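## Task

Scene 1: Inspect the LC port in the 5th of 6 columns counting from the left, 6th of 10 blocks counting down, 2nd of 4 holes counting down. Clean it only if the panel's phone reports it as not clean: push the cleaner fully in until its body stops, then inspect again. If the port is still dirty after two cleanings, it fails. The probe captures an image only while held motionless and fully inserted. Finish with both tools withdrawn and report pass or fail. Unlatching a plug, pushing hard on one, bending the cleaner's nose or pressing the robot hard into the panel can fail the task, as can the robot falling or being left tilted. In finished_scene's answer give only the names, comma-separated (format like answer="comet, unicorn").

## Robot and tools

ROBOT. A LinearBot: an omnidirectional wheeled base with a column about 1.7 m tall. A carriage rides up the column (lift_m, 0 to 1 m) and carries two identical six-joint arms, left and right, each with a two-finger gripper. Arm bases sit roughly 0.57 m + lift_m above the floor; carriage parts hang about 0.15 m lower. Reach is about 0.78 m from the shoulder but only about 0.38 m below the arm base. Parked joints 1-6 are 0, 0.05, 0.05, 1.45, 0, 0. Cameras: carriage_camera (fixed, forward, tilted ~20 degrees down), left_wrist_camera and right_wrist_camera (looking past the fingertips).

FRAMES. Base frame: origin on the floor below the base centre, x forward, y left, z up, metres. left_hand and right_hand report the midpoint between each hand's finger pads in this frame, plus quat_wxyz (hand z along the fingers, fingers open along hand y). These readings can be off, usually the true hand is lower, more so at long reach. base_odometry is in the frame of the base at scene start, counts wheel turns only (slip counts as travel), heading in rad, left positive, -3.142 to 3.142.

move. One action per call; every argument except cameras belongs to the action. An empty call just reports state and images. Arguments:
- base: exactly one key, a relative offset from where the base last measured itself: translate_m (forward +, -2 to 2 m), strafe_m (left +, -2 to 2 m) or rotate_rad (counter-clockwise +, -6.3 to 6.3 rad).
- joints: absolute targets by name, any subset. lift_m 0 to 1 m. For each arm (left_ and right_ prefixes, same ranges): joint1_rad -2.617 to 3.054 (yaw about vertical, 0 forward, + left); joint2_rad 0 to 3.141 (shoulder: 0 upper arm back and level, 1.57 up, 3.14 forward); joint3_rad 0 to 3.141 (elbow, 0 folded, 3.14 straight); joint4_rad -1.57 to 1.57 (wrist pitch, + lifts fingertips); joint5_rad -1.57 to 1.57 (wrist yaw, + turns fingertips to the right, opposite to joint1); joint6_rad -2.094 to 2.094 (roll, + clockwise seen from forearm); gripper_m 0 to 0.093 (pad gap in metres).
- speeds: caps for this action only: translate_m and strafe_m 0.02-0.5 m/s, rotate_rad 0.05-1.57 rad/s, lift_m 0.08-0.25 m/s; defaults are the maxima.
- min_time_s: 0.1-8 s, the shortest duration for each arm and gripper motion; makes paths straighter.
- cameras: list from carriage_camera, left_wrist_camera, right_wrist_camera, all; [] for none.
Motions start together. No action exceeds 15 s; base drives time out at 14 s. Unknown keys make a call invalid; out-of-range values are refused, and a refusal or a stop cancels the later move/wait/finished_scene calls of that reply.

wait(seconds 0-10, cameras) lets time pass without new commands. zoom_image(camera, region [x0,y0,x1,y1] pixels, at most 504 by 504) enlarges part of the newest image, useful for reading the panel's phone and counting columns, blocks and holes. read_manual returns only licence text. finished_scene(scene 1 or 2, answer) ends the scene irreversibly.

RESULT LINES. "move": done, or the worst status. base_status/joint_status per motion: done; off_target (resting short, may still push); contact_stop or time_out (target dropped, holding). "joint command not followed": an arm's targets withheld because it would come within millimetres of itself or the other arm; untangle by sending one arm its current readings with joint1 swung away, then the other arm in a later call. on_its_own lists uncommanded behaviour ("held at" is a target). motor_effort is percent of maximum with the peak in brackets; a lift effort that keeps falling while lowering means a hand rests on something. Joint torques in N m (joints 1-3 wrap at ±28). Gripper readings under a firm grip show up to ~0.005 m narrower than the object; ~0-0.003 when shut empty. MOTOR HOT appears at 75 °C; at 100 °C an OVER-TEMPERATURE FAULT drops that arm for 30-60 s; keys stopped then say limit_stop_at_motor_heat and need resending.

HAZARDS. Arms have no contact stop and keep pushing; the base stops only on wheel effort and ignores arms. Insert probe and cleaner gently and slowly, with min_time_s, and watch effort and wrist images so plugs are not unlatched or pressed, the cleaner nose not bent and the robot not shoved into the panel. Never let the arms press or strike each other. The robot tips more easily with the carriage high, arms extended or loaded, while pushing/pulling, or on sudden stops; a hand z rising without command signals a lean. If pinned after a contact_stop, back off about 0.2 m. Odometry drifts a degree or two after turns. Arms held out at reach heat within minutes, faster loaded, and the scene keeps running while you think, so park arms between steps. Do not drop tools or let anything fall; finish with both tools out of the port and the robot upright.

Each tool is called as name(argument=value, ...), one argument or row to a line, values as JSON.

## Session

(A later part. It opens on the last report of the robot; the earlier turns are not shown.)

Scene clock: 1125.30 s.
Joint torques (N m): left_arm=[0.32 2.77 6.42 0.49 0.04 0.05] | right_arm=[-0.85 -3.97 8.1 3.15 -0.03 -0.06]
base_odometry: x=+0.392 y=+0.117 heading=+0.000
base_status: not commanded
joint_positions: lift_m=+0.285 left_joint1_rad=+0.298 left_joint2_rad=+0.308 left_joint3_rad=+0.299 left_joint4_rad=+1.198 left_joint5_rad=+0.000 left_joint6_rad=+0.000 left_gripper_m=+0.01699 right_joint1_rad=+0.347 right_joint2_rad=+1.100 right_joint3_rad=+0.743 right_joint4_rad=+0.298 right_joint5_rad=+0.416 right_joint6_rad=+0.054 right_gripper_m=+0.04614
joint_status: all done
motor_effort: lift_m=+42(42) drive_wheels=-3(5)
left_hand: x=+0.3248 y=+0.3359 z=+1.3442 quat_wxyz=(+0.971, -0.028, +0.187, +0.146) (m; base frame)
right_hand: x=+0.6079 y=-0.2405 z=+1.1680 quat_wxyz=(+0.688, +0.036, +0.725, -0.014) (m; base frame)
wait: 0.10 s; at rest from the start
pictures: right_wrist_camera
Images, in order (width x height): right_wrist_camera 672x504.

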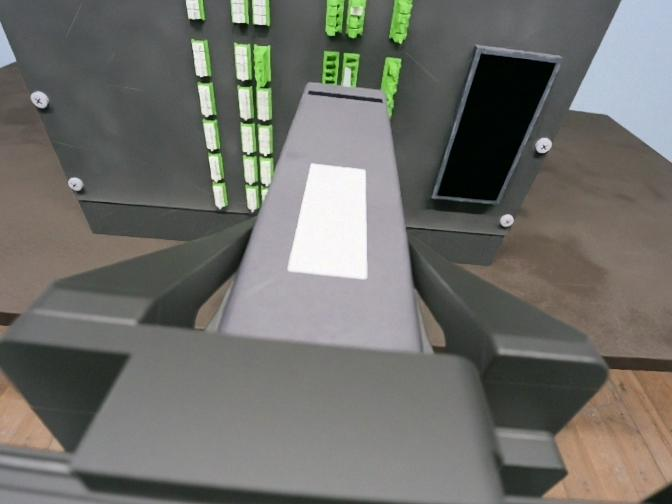

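move(
  base={"translate_m": 0.003},
  speeds={"translate_m": 0.03},
  cameras=["right_wrist_camera"],
)

zoom_image(
  camera="right_wrist_camera",
  region=[335, 50, 365, 80],
)

Scene clock: 1134.73 s.
Joint torques (N m): left_arm=[0.31 3.08 6.53 0.48 0.01 0.05] | right_arm=[-0.8 -3.93 8.16 3.13 -0.04 -0.04]
move: done
base_odometry: x=+0.395 y=+0.117 heading=+0.000
base_status: done
joint_positions: lift_m=+0.285 left_joint1_rad=+0.298 left_joint2_rad=+0.308 left_joint3_rad=+0.299 left_joint4_rad=+1.199 left_joint5_rad=-0.001 left_joint6_rad=+0.000 left_gripper_m=+0.01699 right_joint1_rad=+0.347 right_joint2_rad=+1.100 right_joint3_rad=+0.743 right_joint4_rad=+0.300 right_joint5_rad=+0.416 right_joint6_rad=+0.054 right_gripper_m=+0.04614
joint_status: not commanded
motor_effort: lift_m=+41(43) drive_wheels=+4(13)
left_hand: x=+0.3247 y=+0.3359 z=+1.3442 quat_wxyz=(+0.971, -0.028, +0.187, +0.146) (m; base frame)
right_hand: x=+0.6079 y=-0.2405 z=+1.1683 quat_wxyz=(+0.688, +0.037, +0.725, -0.014) (m; base frame)
pictures: right_wrist_camera
Images, in order (width x height): right_wrist_camera 672x504.

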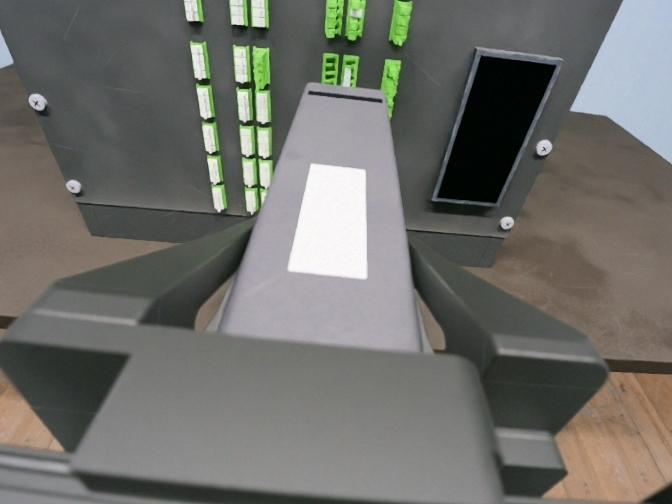

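Scaled by 16.800 from the camera's 672x504 image, which has a finer 960x720 frame.

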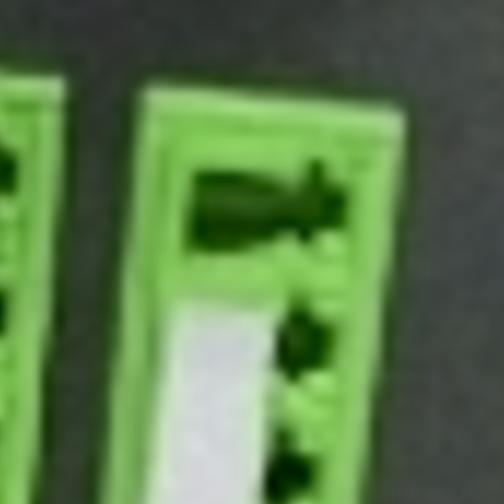

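move(
  joints={"lift_m": 0.2842},
  cameras=["right_wrist_camera"],
)

zoom_image(
  camera="right_wrist_camera",
  region=[335, 50, 365, 80],
)

Scene clock: 1147.30 s.
Joint torques (N m): left_arm=[0.32 2.77 6.42 0.53 0.05 0.05] | right_arm=[-0.84 -3.92 8.27 3.15 -0.03 -0.07]
move: done
base_odometry: x=+0.395 y=+0.117 heading=+0.000
base_status: not commanded
joint_positions: lift_m=+0.284 left_joint1_rad=+0.298 left_joint2_rad=+0.308 left_joint3_rad=+0.299 left_joint4_rad=+1.199 left_joint5_rad=-0.001 left_joint6_rad=+0.000 left_gripper_m=+0.01699 right_joint1_rad=+0.347 right_joint2_rad=+1.100 right_joint3_rad=+0.743 right_joint4_rad=+0.300 right_joint5_rad=+0.416 right_joint6_rad=+0.054 right_gripper_m=+0.04614
joint_status: all done
motor_effort: lift_m=+38(39) drive_wheels=+5(5)
left_hand: x=+0.3247 y=+0.3359 z=+1.3437 quat_wxyz=(+0.971, -0.028, +0.187, +0.146) (m; base frame)
right_hand: x=+0.6079 y=-0.2405 z=+1.1678 quat_wxyz=(+0.688, +0.037, +0.725, -0.014) (m; base frame)
pictures: right_wrist_camera
Images, in order (width x height): right_wrist_camera 672x504.

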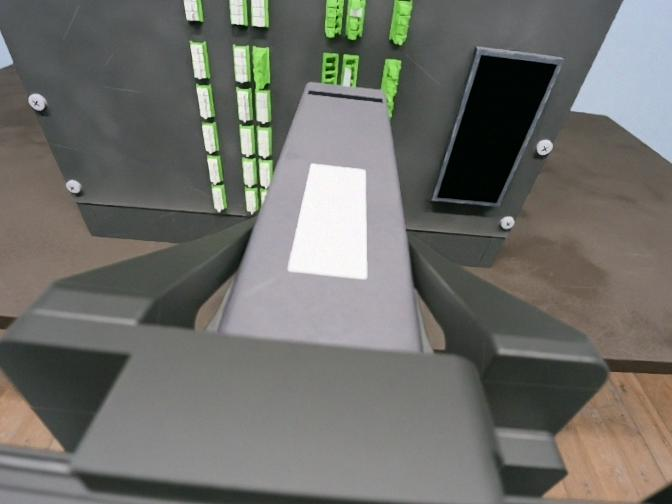

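Scaled by 16.800 from the camera's 672x504 image, which has a finer 960x720 frame.

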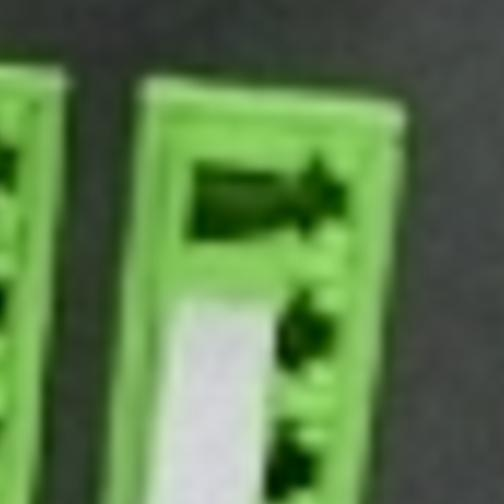

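move(
  base={"translate_m": 0.002},
  speeds={"translate_m": 0.03},
  cameras=["right_wrist_camera"],
)

zoom_image(
  camera="right_wrist_camera",
  region=[335, 50, 365, 80],
)

Scene clock: 1155.43 s.
Joint torques (N m): left_arm=[0.38 2.84 6.49 0.51 0.06 0.05] | right_arm=[-0.92 -3.89 8.21 3.12 -0.02 -0.06]
move: done
base_odometry: x=+0.397 y=+0.117 heading=+0.001
base_status: done
joint_positions: lift_m=+0.284 left_joint1_rad=+0.298 left_joint2_rad=+0.308 left_joint3_rad=+0.299 left_joint4_rad=+1.199 left_joint5_rad=-0.001 left_joint6_rad=+0.000 left_gripper_m=+0.01699 right_joint1_rad=+0.347 right_joint2_rad=+1.100 right_joint3_rad=+0.743 right_joint4_rad=+0.300 right_joint5_rad=+0.416 right_joint6_rad=+0.054 right_gripper_m=+0.04614
joint_status: not commanded
motor_effort: lift_m=+38(38) drive_wheels=+3(13)
left_hand: x=+0.3247 y=+0.3360 z=+1.3437 quat_wxyz=(+0.971, -0.029, +0.187, +0.146) (m; base frame)
right_hand: x=+0.6079 y=-0.2405 z=+1.1680 quat_wxyz=(+0.688, +0.037, +0.724, -0.014) (m; base frame)
pictures: right_wrist_camera
Images, in order (width x height): right_wrist_camera 672x504.

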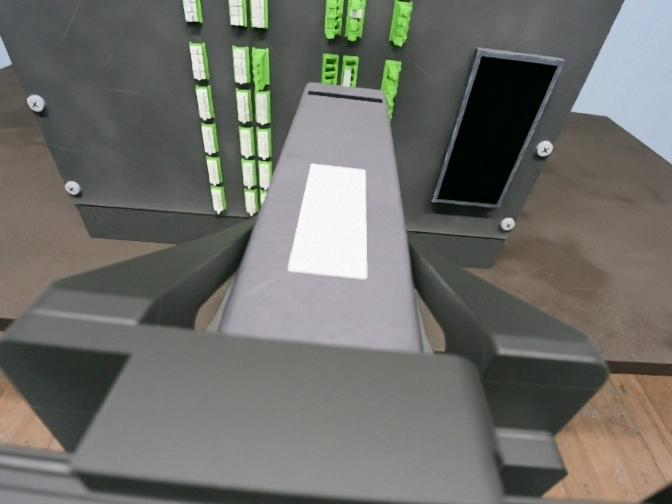

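Scaled by 16.800 from the camera's 672x504 image, which has a finer 960x720 frame.

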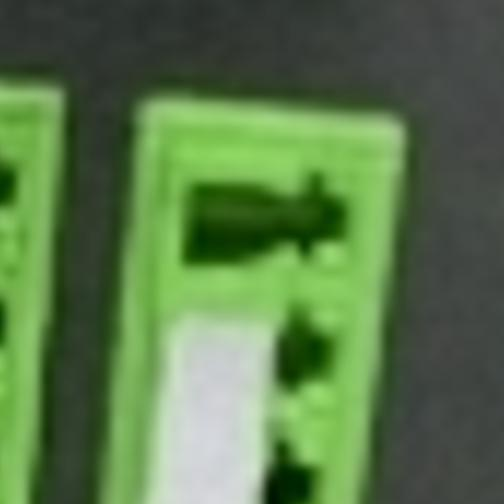

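move(
  base={"translate_m": 0.003},
  speeds={"translate_m": 0.03},
  cameras=["right_wrist_camera"],
)

zoom_image(
  camera="right_wrist_camera",
  region=[335, 50, 365, 80],
)

Scene clock: 1163.47 s.
Joint torques (N m): left_arm=[0.17 2.77 6.42 0.44 0.08 0.05] | right_arm=[-0.72 -3.97 8.24 3.15 -0.07 -0.07]
move: done
base_odometry: x=+0.400 y=+0.117 heading=+0.001
base_status: done
joint_positions: lift_m=+0.284 left_joint1_rad=+0.298 left_joint2_rad=+0.308 left_joint3_rad=+0.299 left_joint4_rad=+1.198 left_joint5_rad=-0.001 left_joint6_rad=+0.000 left_gripper_m=+0.01699 right_joint1_rad=+0.347 right_joint2_rad=+1.101 right_joint3_rad=+0.743 right_joint4_rad=+0.300 right_joint5_rad=+0.420 right_joint6_rad=+0.054 right_gripper_m=+0.04614
joint_status: not commanded
motor_effort: lift_m=+37(38) drive_wheels=+1(12)
left_hand: x=+0.3248 y=+0.3360 z=+1.3436 quat_wxyz=(+0.971, -0.029, +0.187, +0.146) (m; base frame)
right_hand: x=+0.6080 y=-0.2410 z=+1.1676 quat_wxyz=(+0.688, +0.038, +0.725, -0.015) (m; base frame)
pictures: right_wrist_camera
Images, in order (width x height): right_wrist_camera 672x504.

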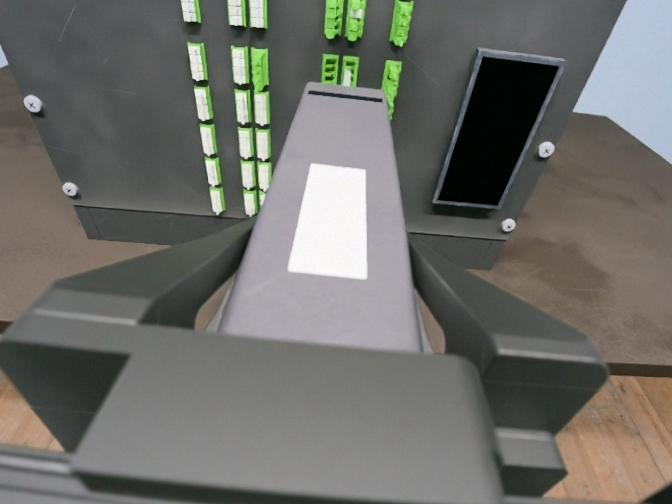

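Scaled by 16.800 from the camera's 672x504 image, which has a finer 960x720 frame.

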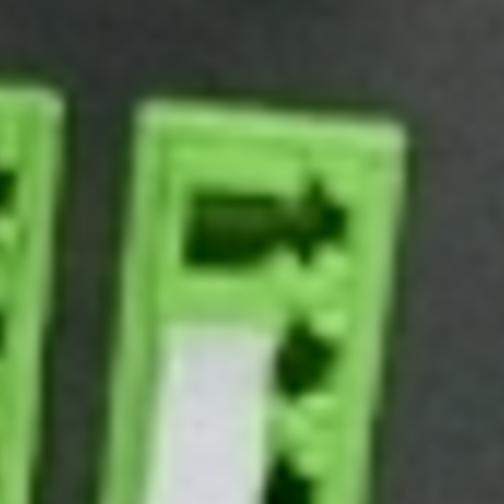

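move(
  base={"translate_m": 0.004},
  speeds={"translate_m": 0.03},
  cameras=["right_wrist_camera"],
)

zoom_image(
  camera="right_wrist_camera",
  region=[335, 50, 365, 80],
)

Scene clock: 1173.20 s.
Joint torques (N m): left_arm=[0.32 3 6.45 0.49 0.07 0.05] | right_arm=[-0.91 -2.7 8.18 3.3 -0.08 -0.06]
move: done
base_odometry: x=+0.404 y=+0.117 heading=+0.002
base_status: done
joint_positions: lift_m=+0.284 left_joint1_rad=+0.298 left_joint2_rad=+0.308 left_joint3_rad=+0.299 left_joint4_rad=+1.198 left_joint5_rad=-0.001 left_joint6_rad=+0.000 left_gripper_m=+0.01699 right_joint1_rad=+0.347 right_joint2_rad=+1.088 right_joint3_rad=+0.743 right_joint4_rad=+0.284 right_joint5_rad=+0.422 right_joint6_rad=+0.054 right_gripper_m=+0.04614
joint_status: not commanded
motor_effort: lift_m=+37(38) drive_wheels=+3(10)
left_hand: x=+0.3248 y=+0.3360 z=+1.3436 quat_wxyz=(+0.971, -0.029, +0.187, +0.146) (m; base frame)
right_hand: x=+0.6054 y=-0.2424 z=+1.1687 quat_wxyz=(+0.687, +0.038, +0.725, -0.016) (m; base frame)
pictures: right_wrist_camera
Images, in order (width x height): right_wrist_camera 672x504.

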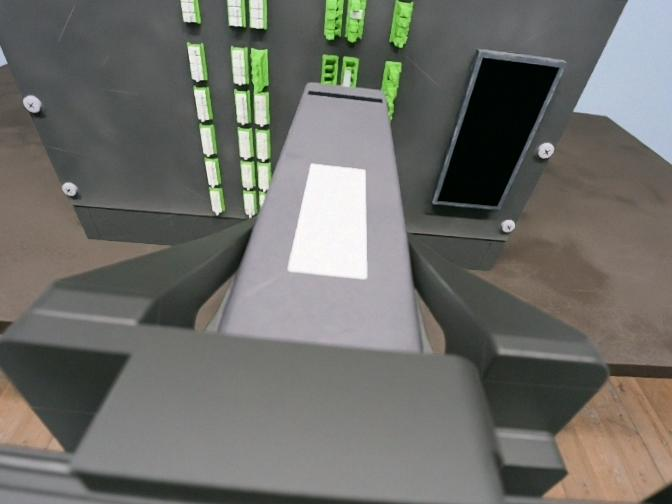

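Scaled by 16.800 from the camera's 672x504 image, which has a finer 960x720 frame.

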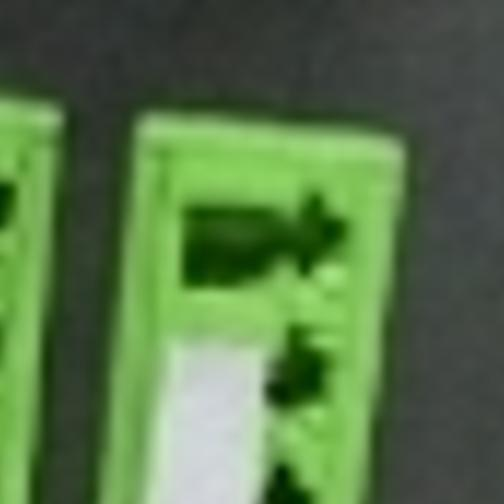

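wait(
  seconds=0.5,
  cameras=["all"],
)

zoom_image(
  camera="carriage_camera",
  region=[300, 180, 460, 300],
)

Scene clock: 1183.87 s.
Joint torques (N m): left_arm=[0.31 2.8 6.42 0.49 0.05 0.05] | right_arm=[-0.84 -2.62 8.18 3.32 -0.1 -0.08]
base_odometry: x=+0.404 y=+0.117 heading=+0.002
base_status: done
joint_positions: lift_m=+0.284 left_joint1_rad=+0.298 left_joint2_rad=+0.308 left_joint3_rad=+0.299 left_joint4_rad=+1.198 left_joint5_rad=-0.001 left_joint6_rad=+0.000 left_gripper_m=+0.01699 right_joint1_rad=+0.347 right_joint2_rad=+1.088 right_joint3_rad=+0.743 right_joint4_rad=+0.284 right_joint5_rad=+0.422 right_joint6_rad=+0.054 right_gripper_m=+0.04614
joint_status: not commanded
motor_effort: lift_m=+38(38) drive_wheels=+3(10)
left_hand: x=+0.3248 y=+0.3360 z=+1.3436 quat_wxyz=(+0.971, -0.029, +0.187, +0.146) (m; base frame)
right_hand: x=+0.6054 y=-0.2424 z=+1.1687 quat_wxyz=(+0.687, +0.038, +0.725, -0.016) (m; base frame)
wait: 0.50 s; at rest from the start
pictures: carriage_camera, left_wrist_camera, right_wrist_camera
Images, in order (width x height): carriage_camera 672x504, left_wrist_camera 672x504, right_wrist_camera 672x504.

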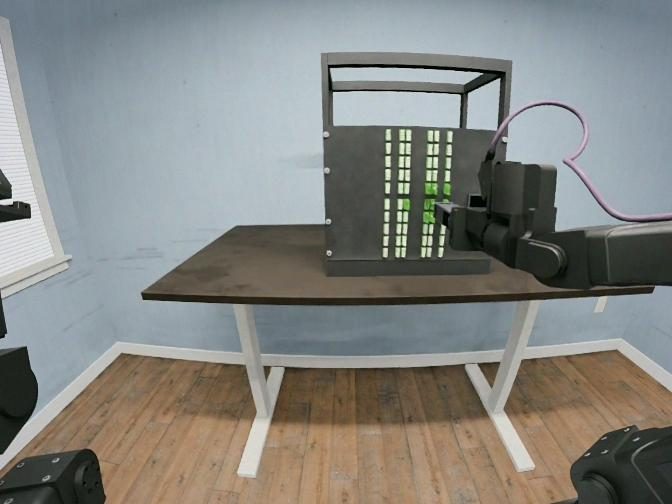

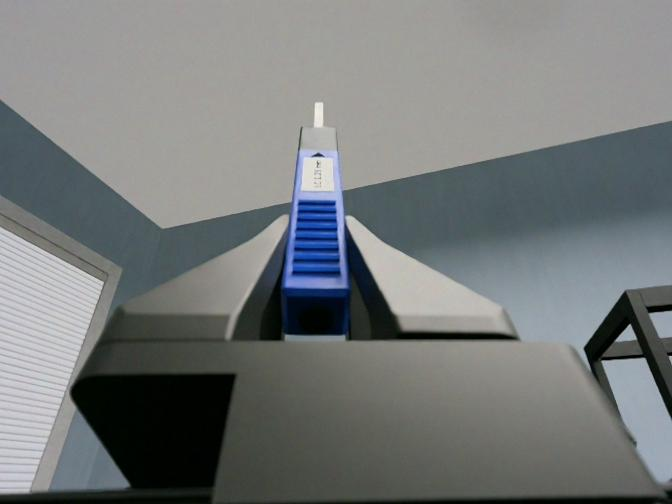

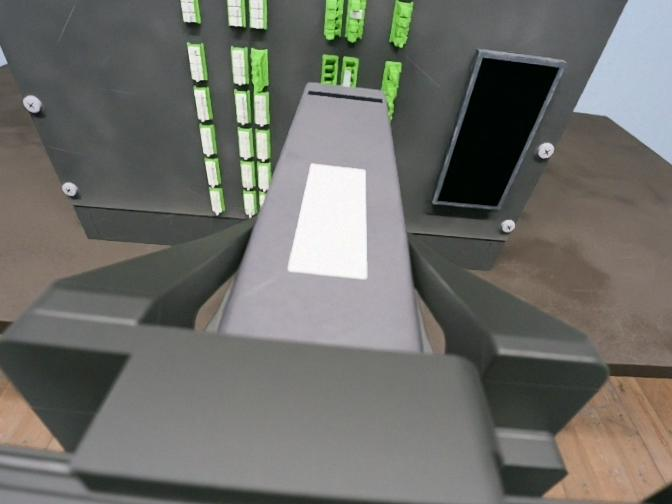

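Scaled by 3.150 from the camera's 672x504 image, which has a finer 960x720 frame.

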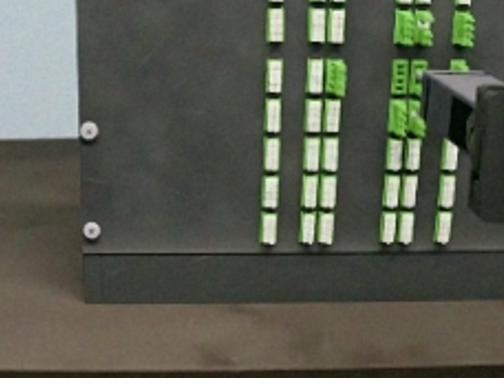

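zoom_image(
  camera="carriage_camera",
  region=[415, 180, 475, 225],
)

zoom_image(
  camera="right_wrist_camera",
  region=[300, 20, 420, 120],
)

Scaled by 8.400 from the camera's 672x504 image, which has a finer 960x720 frame.

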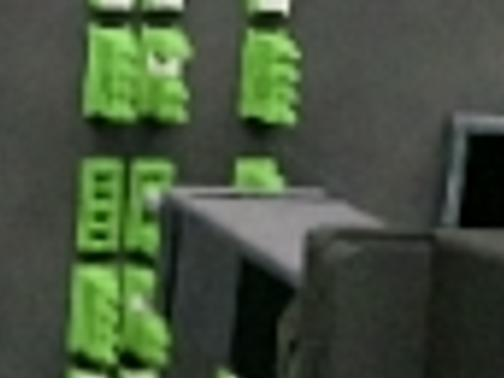

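Scaled by 4.200 from the camera's 672x504 image, which has a finer 960x720 frame.

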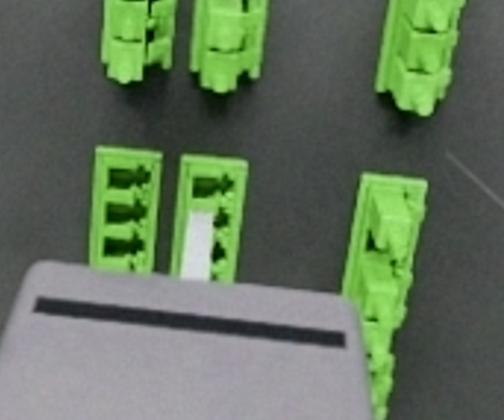

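move(
  base={"translate_m": -0.02},
  speeds={"translate_m": 0.04},
  cameras=["right_wrist_camera"],
)

zoom_image(
  camera="right_wrist_camera",
  region=[0, 90, 252, 279],
)

zoom_image(
  camera="right_wrist_camera",
  region=[400, 30, 600, 280],
)

zoom_image(
  camera="right_wrist_camera",
  region=[300, 0, 420, 100],
)

Scene clock: 1314.83 s.
Joint torques (N m): left_arm=[0.32 2.62 6.49 0.46 0.05 0.05] | right_arm=[-0.13 -5.24 8.21 3.1 0.05 -0.09]
move: done
base_odometry: x=+0.384 y=+0.117 heading=+0.001
base_status: done
joint_positions: lift_m=+0.284 left_joint1_rad=+0.298 left_joint2_rad=+0.308 left_joint3_rad=+0.299 left_joint4_rad=+1.199 left_joint5_rad=-0.001 left_joint6_rad=+0.000 left_gripper_m=+0.01699 right_joint1_rad=+0.340 right_joint2_rad=+1.112 right_joint3_rad=+0.743 right_joint4_rad=+0.304 right_joint5_rad=+0.409 right_joint6_rad=+0.054 right_gripper_m=+0.04614
joint_status: not commanded
motor_effort: lift_m=+38(39) drive_wheels=+2(12)
left_hand: x=+0.3245 y=+0.3359 z=+1.3437 quat_wxyz=(+0.971, -0.029, +0.187, +0.146) (m; base frame)
right_hand: x=+0.6107 y=-0.2410 z=+1.1644 quat_wxyz=(+0.685, +0.036, +0.727, -0.014) (m; base frame)
pictures: right_wrist_camera
Images, in order (width x height): right_wrist_camera 672x504.

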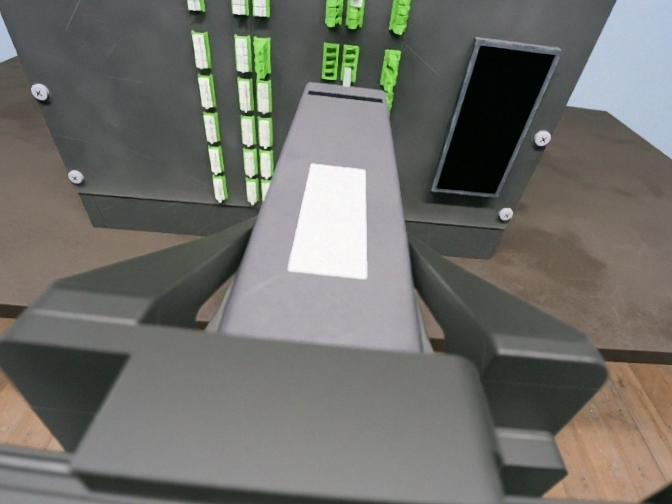

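Scaled by 2.000 from the camera's 672x504 image, which has a finer 960x720 frame.

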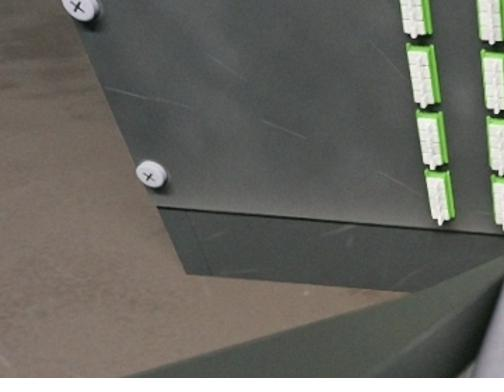

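Scaled by 2.016 from the camera's 672x504 image, which has a finer 960x720 frame.

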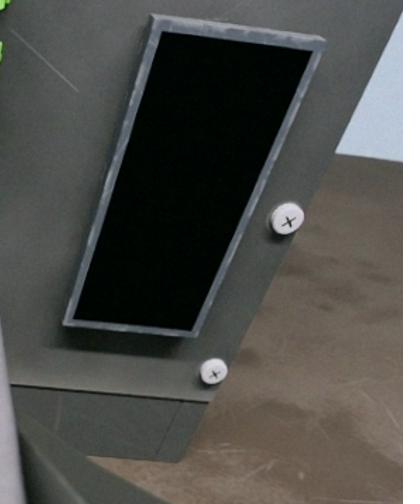

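Scaled by 4.200 from the camera's 672x504 image, which has a finer 960x720 frame.

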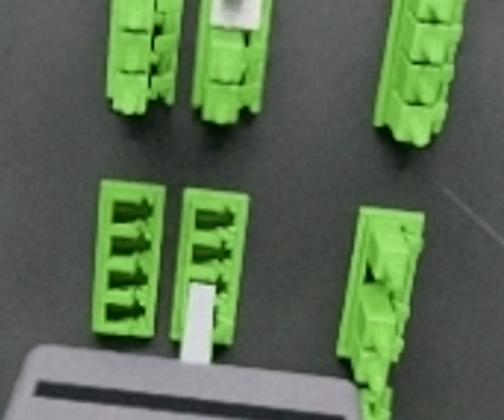

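zoom_image(
  camera="right_wrist_camera",
  region=[200, 60, 440, 360],
)

zoom_image(
  camera="right_wrist_camera",
  region=[335, 55, 365, 95],
)

Scaled by 1.680 from the camera's 672x504 image, which has a finer 960x720 frame.

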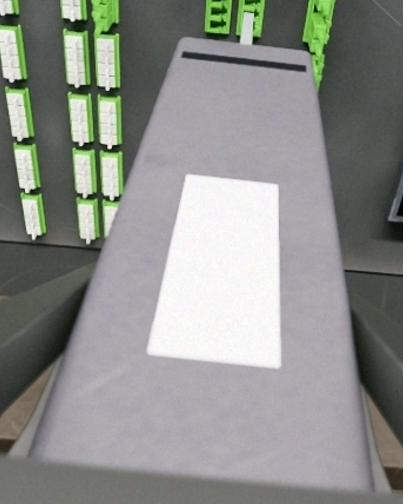

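Scaled by 12.600 from the camera's 672x504 image, which has a finer 960x720 frame.

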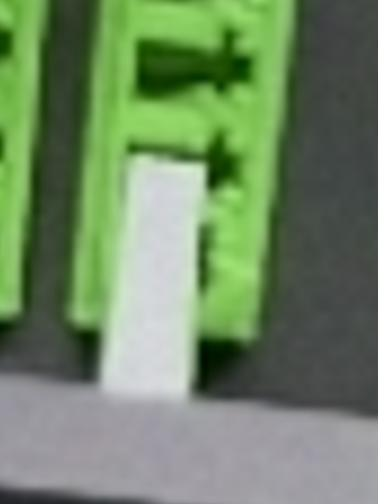

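move(
  base={"translate_m": -0.01},
  speeds={"translate_m": 0.04},
  cameras=[],
)

move(
  joints={"lift_m": 0.265, "right_joint1_rad": 0.288, "right_joint5_rad": 0.34, "right_joint4_rad": 0.4},
  min_time_s=2,
  speeds={"lift_m": 0.08},
  cameras=["right_wrist_camera"],
)

zoom_image(
  camera="right_wrist_camera",
  region=[300, 0, 420, 100],
)

Scene clock: 1352.00 s.
Joint torques (N m): left_arm=[0.32 2.89 6.53 0.48 0.05 0.05] | right_arm=[-0.25 -5.16 8.17 3.12 0.06 -0.07]
move: done
base_odometry: x=+0.374 y=+0.117 heading=+0.001
base_status: done
joint_positions: lift_m=+0.284 left_joint1_rad=+0.298 left_joint2_rad=+0.308 left_joint3_rad=+0.299 left_joint4_rad=+1.198 left_joint5_rad=-0.001 left_joint6_rad=+0.000 left_gripper_m=+0.01699 right_joint1_rad=+0.340 right_joint2_rad=+1.112 right_joint3_rad=+0.743 right_joint4_rad=+0.300 right_joint5_rad=+0.409 right_joint6_rad=+0.054 right_gripper_m=+0.04614
joint_status: not commanded
motor_effort: lift_m=+38(38) drive_wheels=-3(10)
left_hand: x=+0.3248 y=+0.3360 z=+1.3436 quat_wxyz=(+0.971, -0.029, +0.187, +0.146) (m; base frame)
right_hand: x=+0.6106 y=-0.2411 z=+1.1634 quat_wxyz=(+0.684, +0.035, +0.728, -0.015) (m; base frame)
pictures: none
No camera images: "cameras" was empty.

Scene clock: 1354.30 s.
Joint torques (N m): left_arm=[0.31 2.8 6.42 0.49 0.05 0.05] | right_arm=[-0.88 -5.18 8.2 3.25 -0.27 -0.08]
move: off_target
base_odometry: x=+0.374 y=+0.117 heading=+0.001
base_status: not commanded
joint_positions: lift_m=+0.265 left_joint1_rad=+0.298 left_joint2_rad=+0.308 left_joint3_rad=+0.299 left_joint4_rad=+1.199 left_joint5_rad=-0.001 left_joint6_rad=+0.000 left_gripper_m=+0.01699 right_joint1_rad=+0.296 right_joint2_rad=+1.112 right_joint3_rad=+0.743 right_joint4_rad=+0.336 right_joint5_rad=+0.357 right_joint6_rad=+0.054 right_gripper_m=+0.04614
joint_status: right_joint4_rad off_target (ended at +0.336, target +0.400); the others done
motor_effort: lift_m=+38(40) drive_wheels=-3(5)
left_hand: x=+0.3247 y=+0.3360 z=+1.3244 quat_wxyz=(+0.971, -0.029, +0.187, +0.146) (m; base frame)
right_hand: x=+0.6142 y=-0.2488 z=+1.1523 quat_wxyz=(+0.696, +0.037, +0.717, -0.006) (m; base frame)
pictures: right_wrist_camera
Images, in order (width x height): right_wrist_camera 672x504.

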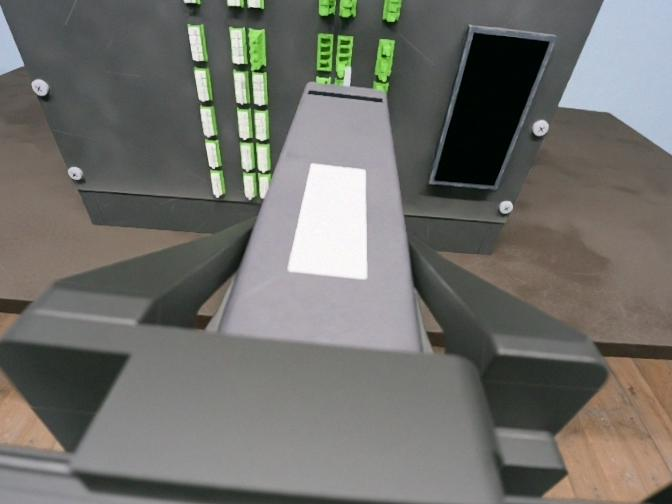

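Scaled by 4.200 from the camera's 672x504 image, which has a finer 960x720 frame.

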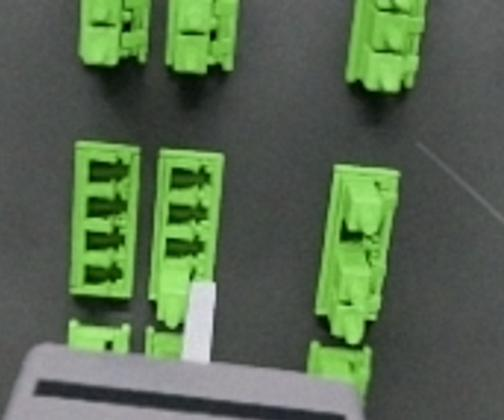

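move(
  joints={"lift_m": 0.2745, "right_joint5_rad": 0.318},
  min_time_s=1,
  speeds={"lift_m": 0.08},
  cameras=["right_wrist_camera"],
)

zoom_image(
  camera="right_wrist_camera",
  region=[300, 0, 420, 100],
)

zoom_image(
  camera="right_wrist_camera",
  region=[0, 90, 252, 279],
)

zoom_image(
  camera="right_wrist_camera",
  region=[400, 30, 600, 280],
)

Scene clock: 1374.60 s.
Joint torques (N m): left_arm=[0.32 2.8 6.42 0.49 0.05 0.05] | right_arm=[-0.98 -5.12 8.18 3.14 -0.3 -0.08]
move: done
base_odometry: x=+0.374 y=+0.117 heading=+0.001
base_status: not commanded
joint_positions: lift_m=+0.274 left_joint1_rad=+0.298 left_joint2_rad=+0.308 left_joint3_rad=+0.299 left_joint4_rad=+1.199 left_joint5_rad=-0.001 left_joint6_rad=+0.000 left_gripper_m=+0.01699 right_joint1_rad=+0.296 right_joint2_rad=+1.112 right_joint3_rad=+0.743 right_joint4_rad=+0.344 right_joint5_rad=+0.335 right_joint6_rad=+0.054 right_gripper_m=+0.04614
joint_status: all done
motor_effort: lift_m=+40(50) drive_wheels=-2(5)
left_hand: x=+0.3247 y=+0.3360 z=+1.3338 quat_wxyz=(+0.971, -0.029, +0.187, +0.146) (m; base frame)
right_hand: x=+0.6145 y=-0.2450 z=+1.1635 quat_wxyz=(+0.698, +0.030, +0.715, +0.002) (m; base frame)
pictures: right_wrist_camera
Images, in order (width x height): right_wrist_camera 672x504.

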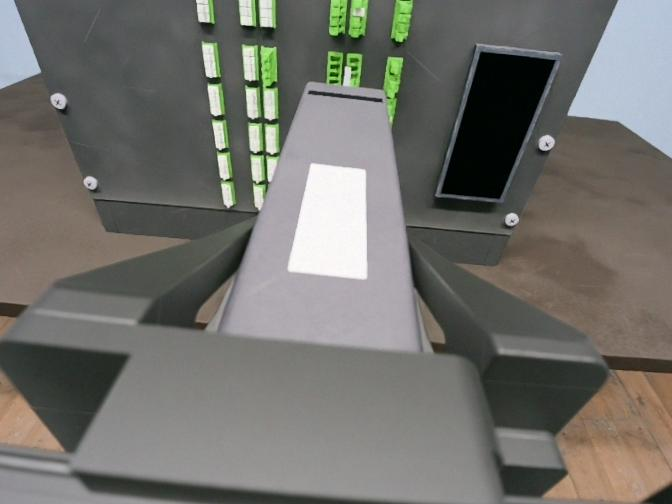

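Scaled by 4.200 from the camera's 672x504 image, which has a finer 960x720 frame.

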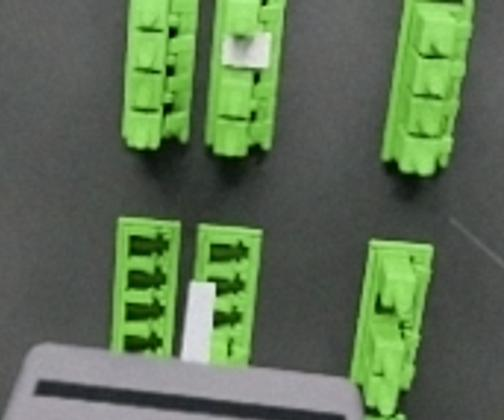

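Scaled by 2.000 from the camera's 672x504 image, which has a finer 960x720 frame.

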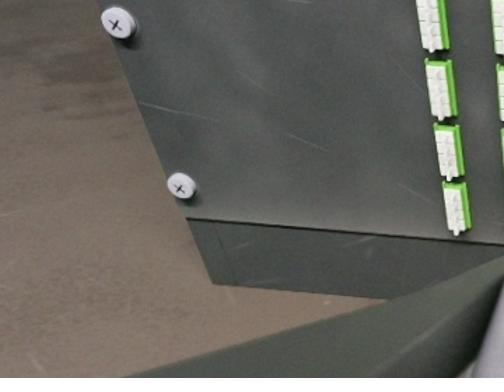

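Scaled by 2.016 from the camera's 672x504 image, which has a finer 960x720 frame.

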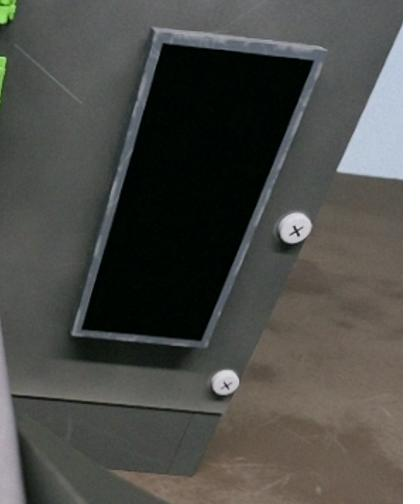

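move(
  base={"strafe_m": -0.004},
  joints={"lift_m": 0.2665, "right_joint4_rad": 0.412},
  min_time_s=1,
  speeds={"lift_m": 0.08, "strafe_m": 0.03},
  cameras=["right_wrist_camera"],
)

zoom_image(
  camera="right_wrist_camera",
  region=[300, 0, 420, 100],
)

Scene clock: 1396.63 s.
Joint torques (N m): left_arm=[0.23 2.82 6.46 0.49 0.04 0.05] | right_arm=[-0.61 -5.16 8.25 3.23 -0.21 -0.09]
move: off_target
base_odometry: x=+0.374 y=+0.113 heading=+0.001
base_status: done
joint_positions: lift_m=+0.267 left_joint1_rad=+0.299 left_joint2_rad=+0.308 left_joint3_rad=+0.299 left_joint4_rad=+1.199 left_joint5_rad=+0.000 left_joint6_rad=+0.000 left_gripper_m=+0.01699 right_joint1_rad=+0.294 right_joint2_rad=+1.112 right_joint3_rad=+0.743 right_joint4_rad=+0.350 right_joint5_rad=+0.329 right_joint6_rad=+0.054 right_gripper_m=+0.04614
joint_status: right_joint4_rad off_target (ended at +0.350, target +0.412); the others done
motor_effort: lift_m=+38(40) drive_wheels=-3(10)
left_hand: x=+0.3249 y=+0.3360 z=+1.3256 quat_wxyz=(+0.971, -0.028, +0.188, +0.146) (m; base frame)
right_hand: x=+0.6147 y=-0.2449 z=+1.1571 quat_wxyz=(+0.700, +0.030, +0.713, +0.004) (m; base frame)
pictures: right_wrist_camera
Images, in order (width x height): right_wrist_camera 672x504.

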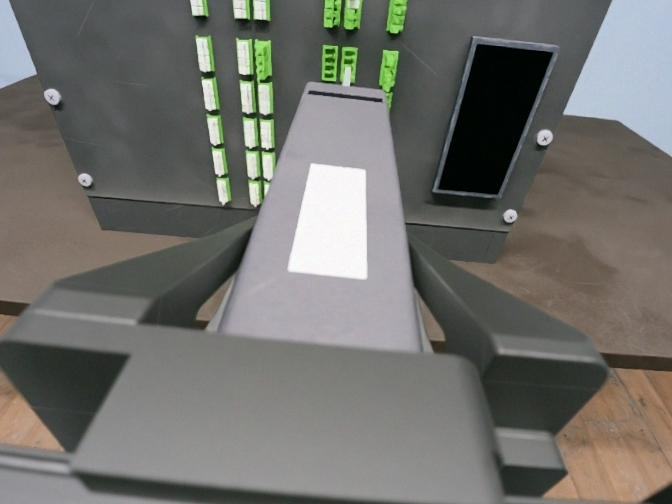

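Scaled by 4.200 from the camera's 672x504 image, which has a finer 960x720 frame.

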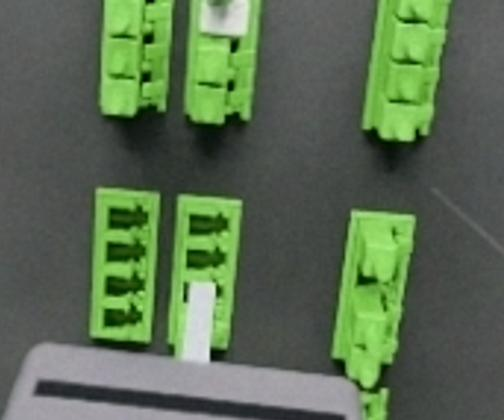

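move(
  base={"translate_m": 0.01},
  speeds={"translate_m": 0.04},
  cameras=["right_wrist_camera"],
)

zoom_image(
  camera="right_wrist_camera",
  region=[320, 45, 380, 85],
)

Scene clock: 1403.23 s.
Joint torques (N m): left_arm=[0.25 2.84 6.2 0.48 0.04 0.05] | right_arm=[-0.72 -5.2 8.21 3.23 -0.21 -0.09]
move: done
base_odometry: x=+0.384 y=+0.113 heading=+0.001
base_status: done
joint_positions: lift_m=+0.267 left_joint1_rad=+0.299 left_joint2_rad=+0.308 left_joint3_rad=+0.299 left_joint4_rad=+1.199 left_joint5_rad=+0.000 left_joint6_rad=+0.000 left_gripper_m=+0.01699 right_joint1_rad=+0.294 right_joint2_rad=+1.112 right_joint3_rad=+0.743 right_joint4_rad=+0.352 right_joint5_rad=+0.329 right_joint6_rad=+0.054 right_gripper_m=+0.04614
joint_status: not commanded
motor_effort: lift_m=+40(40) drive_wheels=-5(7)
left_hand: x=+0.3248 y=+0.3360 z=+1.3257 quat_wxyz=(+0.971, -0.028, +0.187, +0.146) (m; base frame)
right_hand: x=+0.6147 y=-0.2449 z=+1.1575 quat_wxyz=(+0.701, +0.030, +0.713, +0.004) (m; base frame)
pictures: right_wrist_camera
Images, in order (width x height): right_wrist_camera 672x504.

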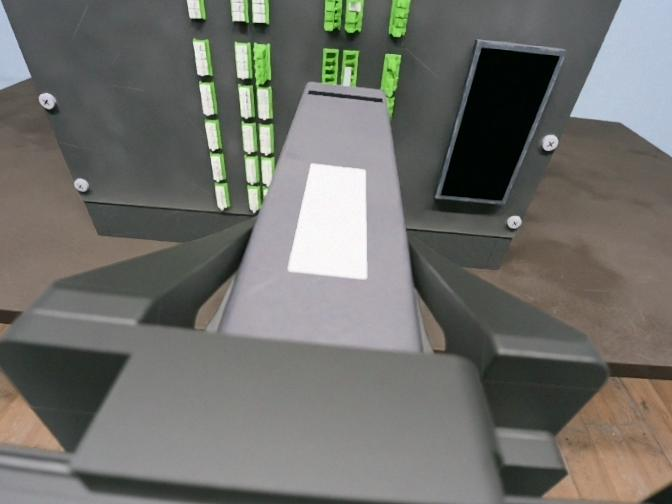

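Scaled by 8.400 from the camera's 672x504 image, which has a finer 960x720 frame.

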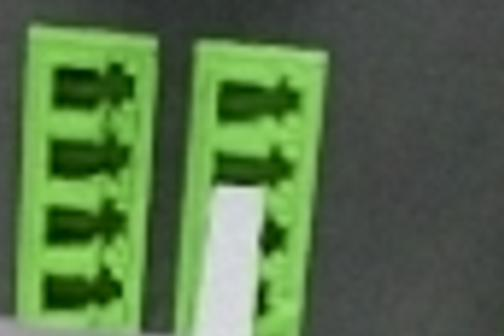

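move(
  joints={"lift_m": 0.2687},
  cameras=["right_wrist_camera"],
)

zoom_image(
  camera="right_wrist_camera",
  region=[335, 50, 365, 80],
)

Scene clock: 1409.10 s.
Joint torques (N m): left_arm=[0.25 2.71 6.41 0.51 0.04 0.05] | right_arm=[-0.7 -5.2 8.18 3.17 -0.21 -0.08]
move: done
base_odometry: x=+0.384 y=+0.113 heading=+0.001
base_status: not commanded
joint_positions: lift_m=+0.269 left_joint1_rad=+0.299 left_joint2_rad=+0.308 left_joint3_rad=+0.299 left_joint4_rad=+1.199 left_joint5_rad=+0.000 left_joint6_rad=+0.000 left_gripper_m=+0.01699 right_joint1_rad=+0.294 right_joint2_rad=+1.112 right_joint3_rad=+0.743 right_joint4_rad=+0.354 right_joint5_rad=+0.329 right_joint6_rad=+0.054 right_gripper_m=+0.04614
joint_status: all done
motor_effort: lift_m=+42(46) drive_wheels=-5(7)
left_hand: x=+0.3248 y=+0.3360 z=+1.3277 quat_wxyz=(+0.971, -0.028, +0.187, +0.146) (m; base frame)
right_hand: x=+0.6147 y=-0.2449 z=+1.1602 quat_wxyz=(+0.702, +0.030, +0.712, +0.005) (m; base frame)
pictures: right_wrist_camera
Images, in order (width x height): right_wrist_camera 672x504.

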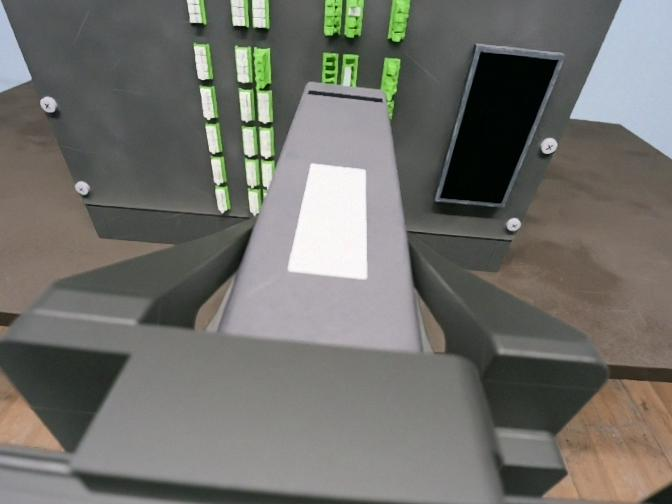

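Scaled by 16.800 from the camera's 672x504 image, which has a finer 960x720 frame.

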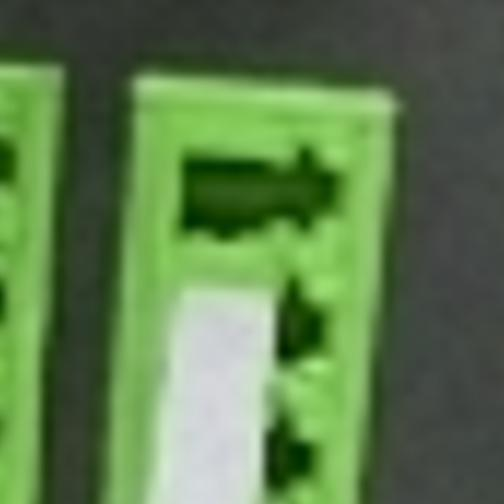

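move(
  base={"translate_m": 0.002},
  joints={"lift_m": 0.268},
  speeds={"translate_m": 0.03},
  cameras=["right_wrist_camera"],
)

zoom_image(
  camera="right_wrist_camera",
  region=[335, 50, 365, 80],
)

Scene clock: 1417.60 s.
Joint torques (N m): left_arm=[0.32 2.86 6.37 0.57 -0.01 0.05] | right_arm=[-0.62 -5.19 8.28 3.15 -0.2 -0.08]
move: done
base_odometry: x=+0.386 y=+0.113 heading=+0.002
base_status: done
joint_positions: lift_m=+0.268 left_joint1_rad=+0.299 left_joint2_rad=+0.308 left_joint3_rad=+0.299 left_joint4_rad=+1.199 left_joint5_rad=+0.000 left_joint6_rad=+0.000 left_gripper_m=+0.01699 right_joint1_rad=+0.294 right_joint2_rad=+1.112 right_joint3_rad=+0.743 right_joint4_rad=+0.355 right_joint5_rad=+0.329 right_joint6_rad=+0.054 right_gripper_m=+0.04614
joint_status: all done
motor_effort: lift_m=+38(39) drive_wheels=+2(9)
left_hand: x=+0.3249 y=+0.3359 z=+1.3272 quat_wxyz=(+0.971, -0.028, +0.188, +0.146) (m; base frame)
right_hand: x=+0.6147 y=-0.2449 z=+1.1600 quat_wxyz=(+0.702, +0.030, +0.711, +0.005) (m; base frame)
pictures: right_wrist_camera
Images, in order (width x height): right_wrist_camera 672x504.

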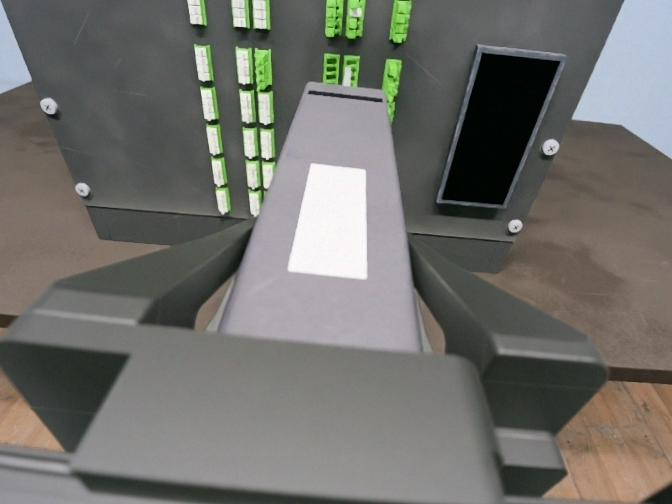

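Scaled by 16.800 from the camera's 672x504 image, which has a finer 960x720 frame.

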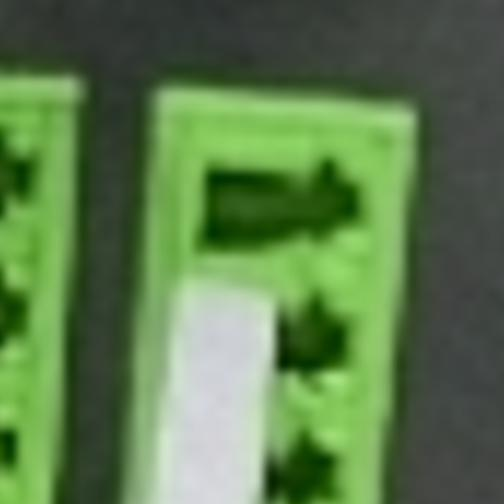

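move(
  base={"strafe_m": -0.0015},
  joints={"lift_m": 0.267},
  speeds={"strafe_m": 0.03},
  cameras=["right_wrist_camera"],
)

zoom_image(
  camera="right_wrist_camera",
  region=[335, 50, 365, 80],
)

Scene clock: 1428.03 s.
Joint torques (N m): left_arm=[0.17 2.78 6.48 0.48 0.06 0.05] | right_arm=[-0.66 -5.12 8.17 3.15 -0.18 -0.08]
move: done
base_odometry: x=+0.385 y=+0.112 heading=+0.002
base_status: done
joint_positions: lift_m=+0.267 left_joint1_rad=+0.299 left_joint2_rad=+0.308 left_joint3_rad=+0.299 left_joint4_rad=+1.199 left_joint5_rad=+0.000 left_joint6_rad=+0.000 left_gripper_m=+0.01699 right_joint1_rad=+0.294 right_joint2_rad=+1.112 right_joint3_rad=+0.743 right_joint4_rad=+0.356 right_joint5_rad=+0.325 right_joint6_rad=+0.054 right_gripper_m=+0.04614
joint_status: all done
motor_effort: lift_m=+38(39) drive_wheels=-5(12)
left_hand: x=+0.3247 y=+0.3358 z=+1.3263 quat_wxyz=(+0.971, -0.028, +0.187, +0.146) (m; base frame)
right_hand: x=+0.6147 y=-0.2442 z=+1.1591 quat_wxyz=(+0.702, +0.029, +0.711, +0.006) (m; base frame)
pictures: right_wrist_camera
Images, in order (width x height): right_wrist_camera 672x504.

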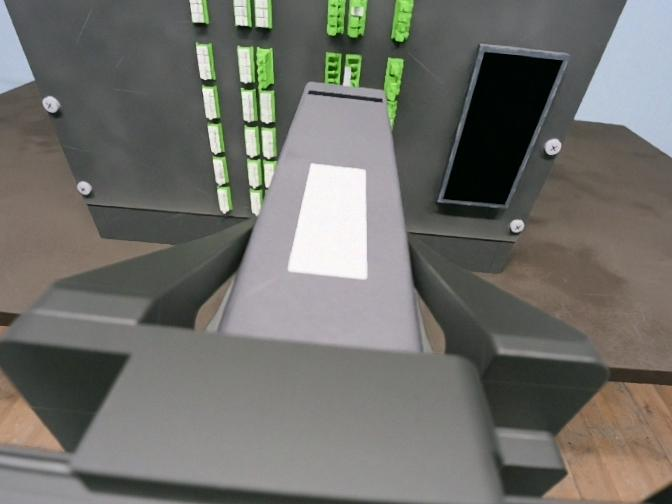

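Scaled by 16.800 from the camera's 672x504 image, which has a finer 960x720 frame.

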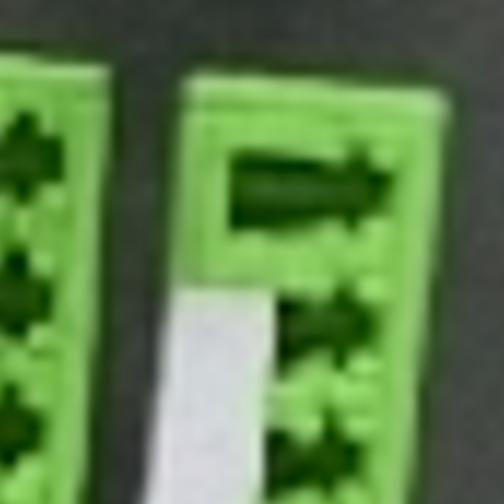

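move(
  joints={"right_joint5_rad": 0.347, "lift_m": 0.2665},
  min_time_s=1,
  cameras=["right_wrist_camera"],
)

zoom_image(
  camera="right_wrist_camera",
  region=[335, 50, 365, 80],
)

Scene clock: 1441.80 s.
Joint torques (N m): left_arm=[0.24 2.85 6.49 0.49 0.03 0.05] | right_arm=[-0.61 -5.11 8.17 3.14 0.13 -0.08]
move: done
base_odometry: x=+0.385 y=+0.112 heading=+0.002
base_status: not commanded
joint_positions: lift_m=+0.267 left_joint1_rad=+0.299 left_joint2_rad=+0.308 left_joint3_rad=+0.299 left_joint4_rad=+1.199 left_joint5_rad=+0.000 left_joint6_rad=+0.000 left_gripper_m=+0.01699 right_joint1_rad=+0.294 right_joint2_rad=+1.112 right_joint3_rad=+0.743 right_joint4_rad=+0.356 right_joint5_rad=+0.326 right_joint6_rad=+0.054 right_gripper_m=+0.04614
joint_status: all done
motor_effort: lift_m=+37(38) drive_wheels=+1(3)
left_hand: x=+0.3247 y=+0.3359 z=+1.3259 quat_wxyz=(+0.971, -0.028, +0.187, +0.146) (m; base frame)
right_hand: x=+0.6147 y=-0.2444 z=+1.1587 quat_wxyz=(+0.702, +0.029, +0.711, +0.006) (m; base frame)
pictures: right_wrist_camera
Images, in order (width x height): right_wrist_camera 672x504.

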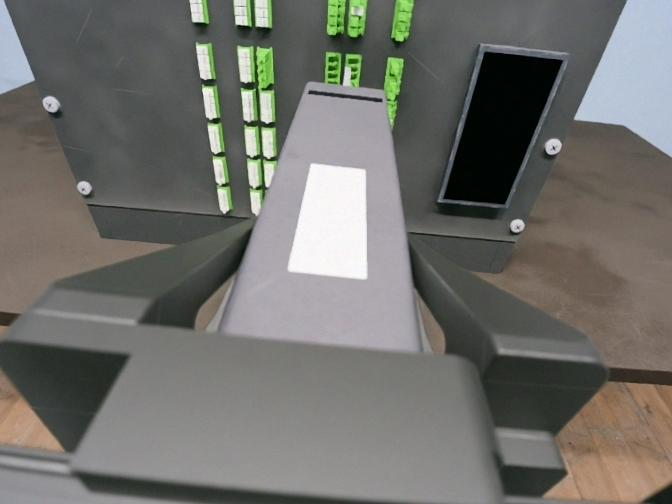

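Scaled by 16.800 from the camera's 672x504 image, which has a finer 960x720 frame.

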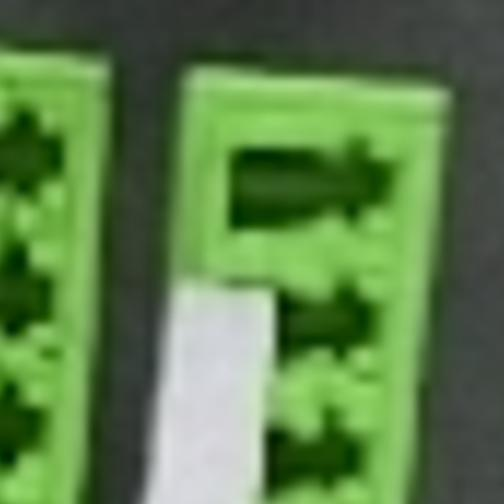

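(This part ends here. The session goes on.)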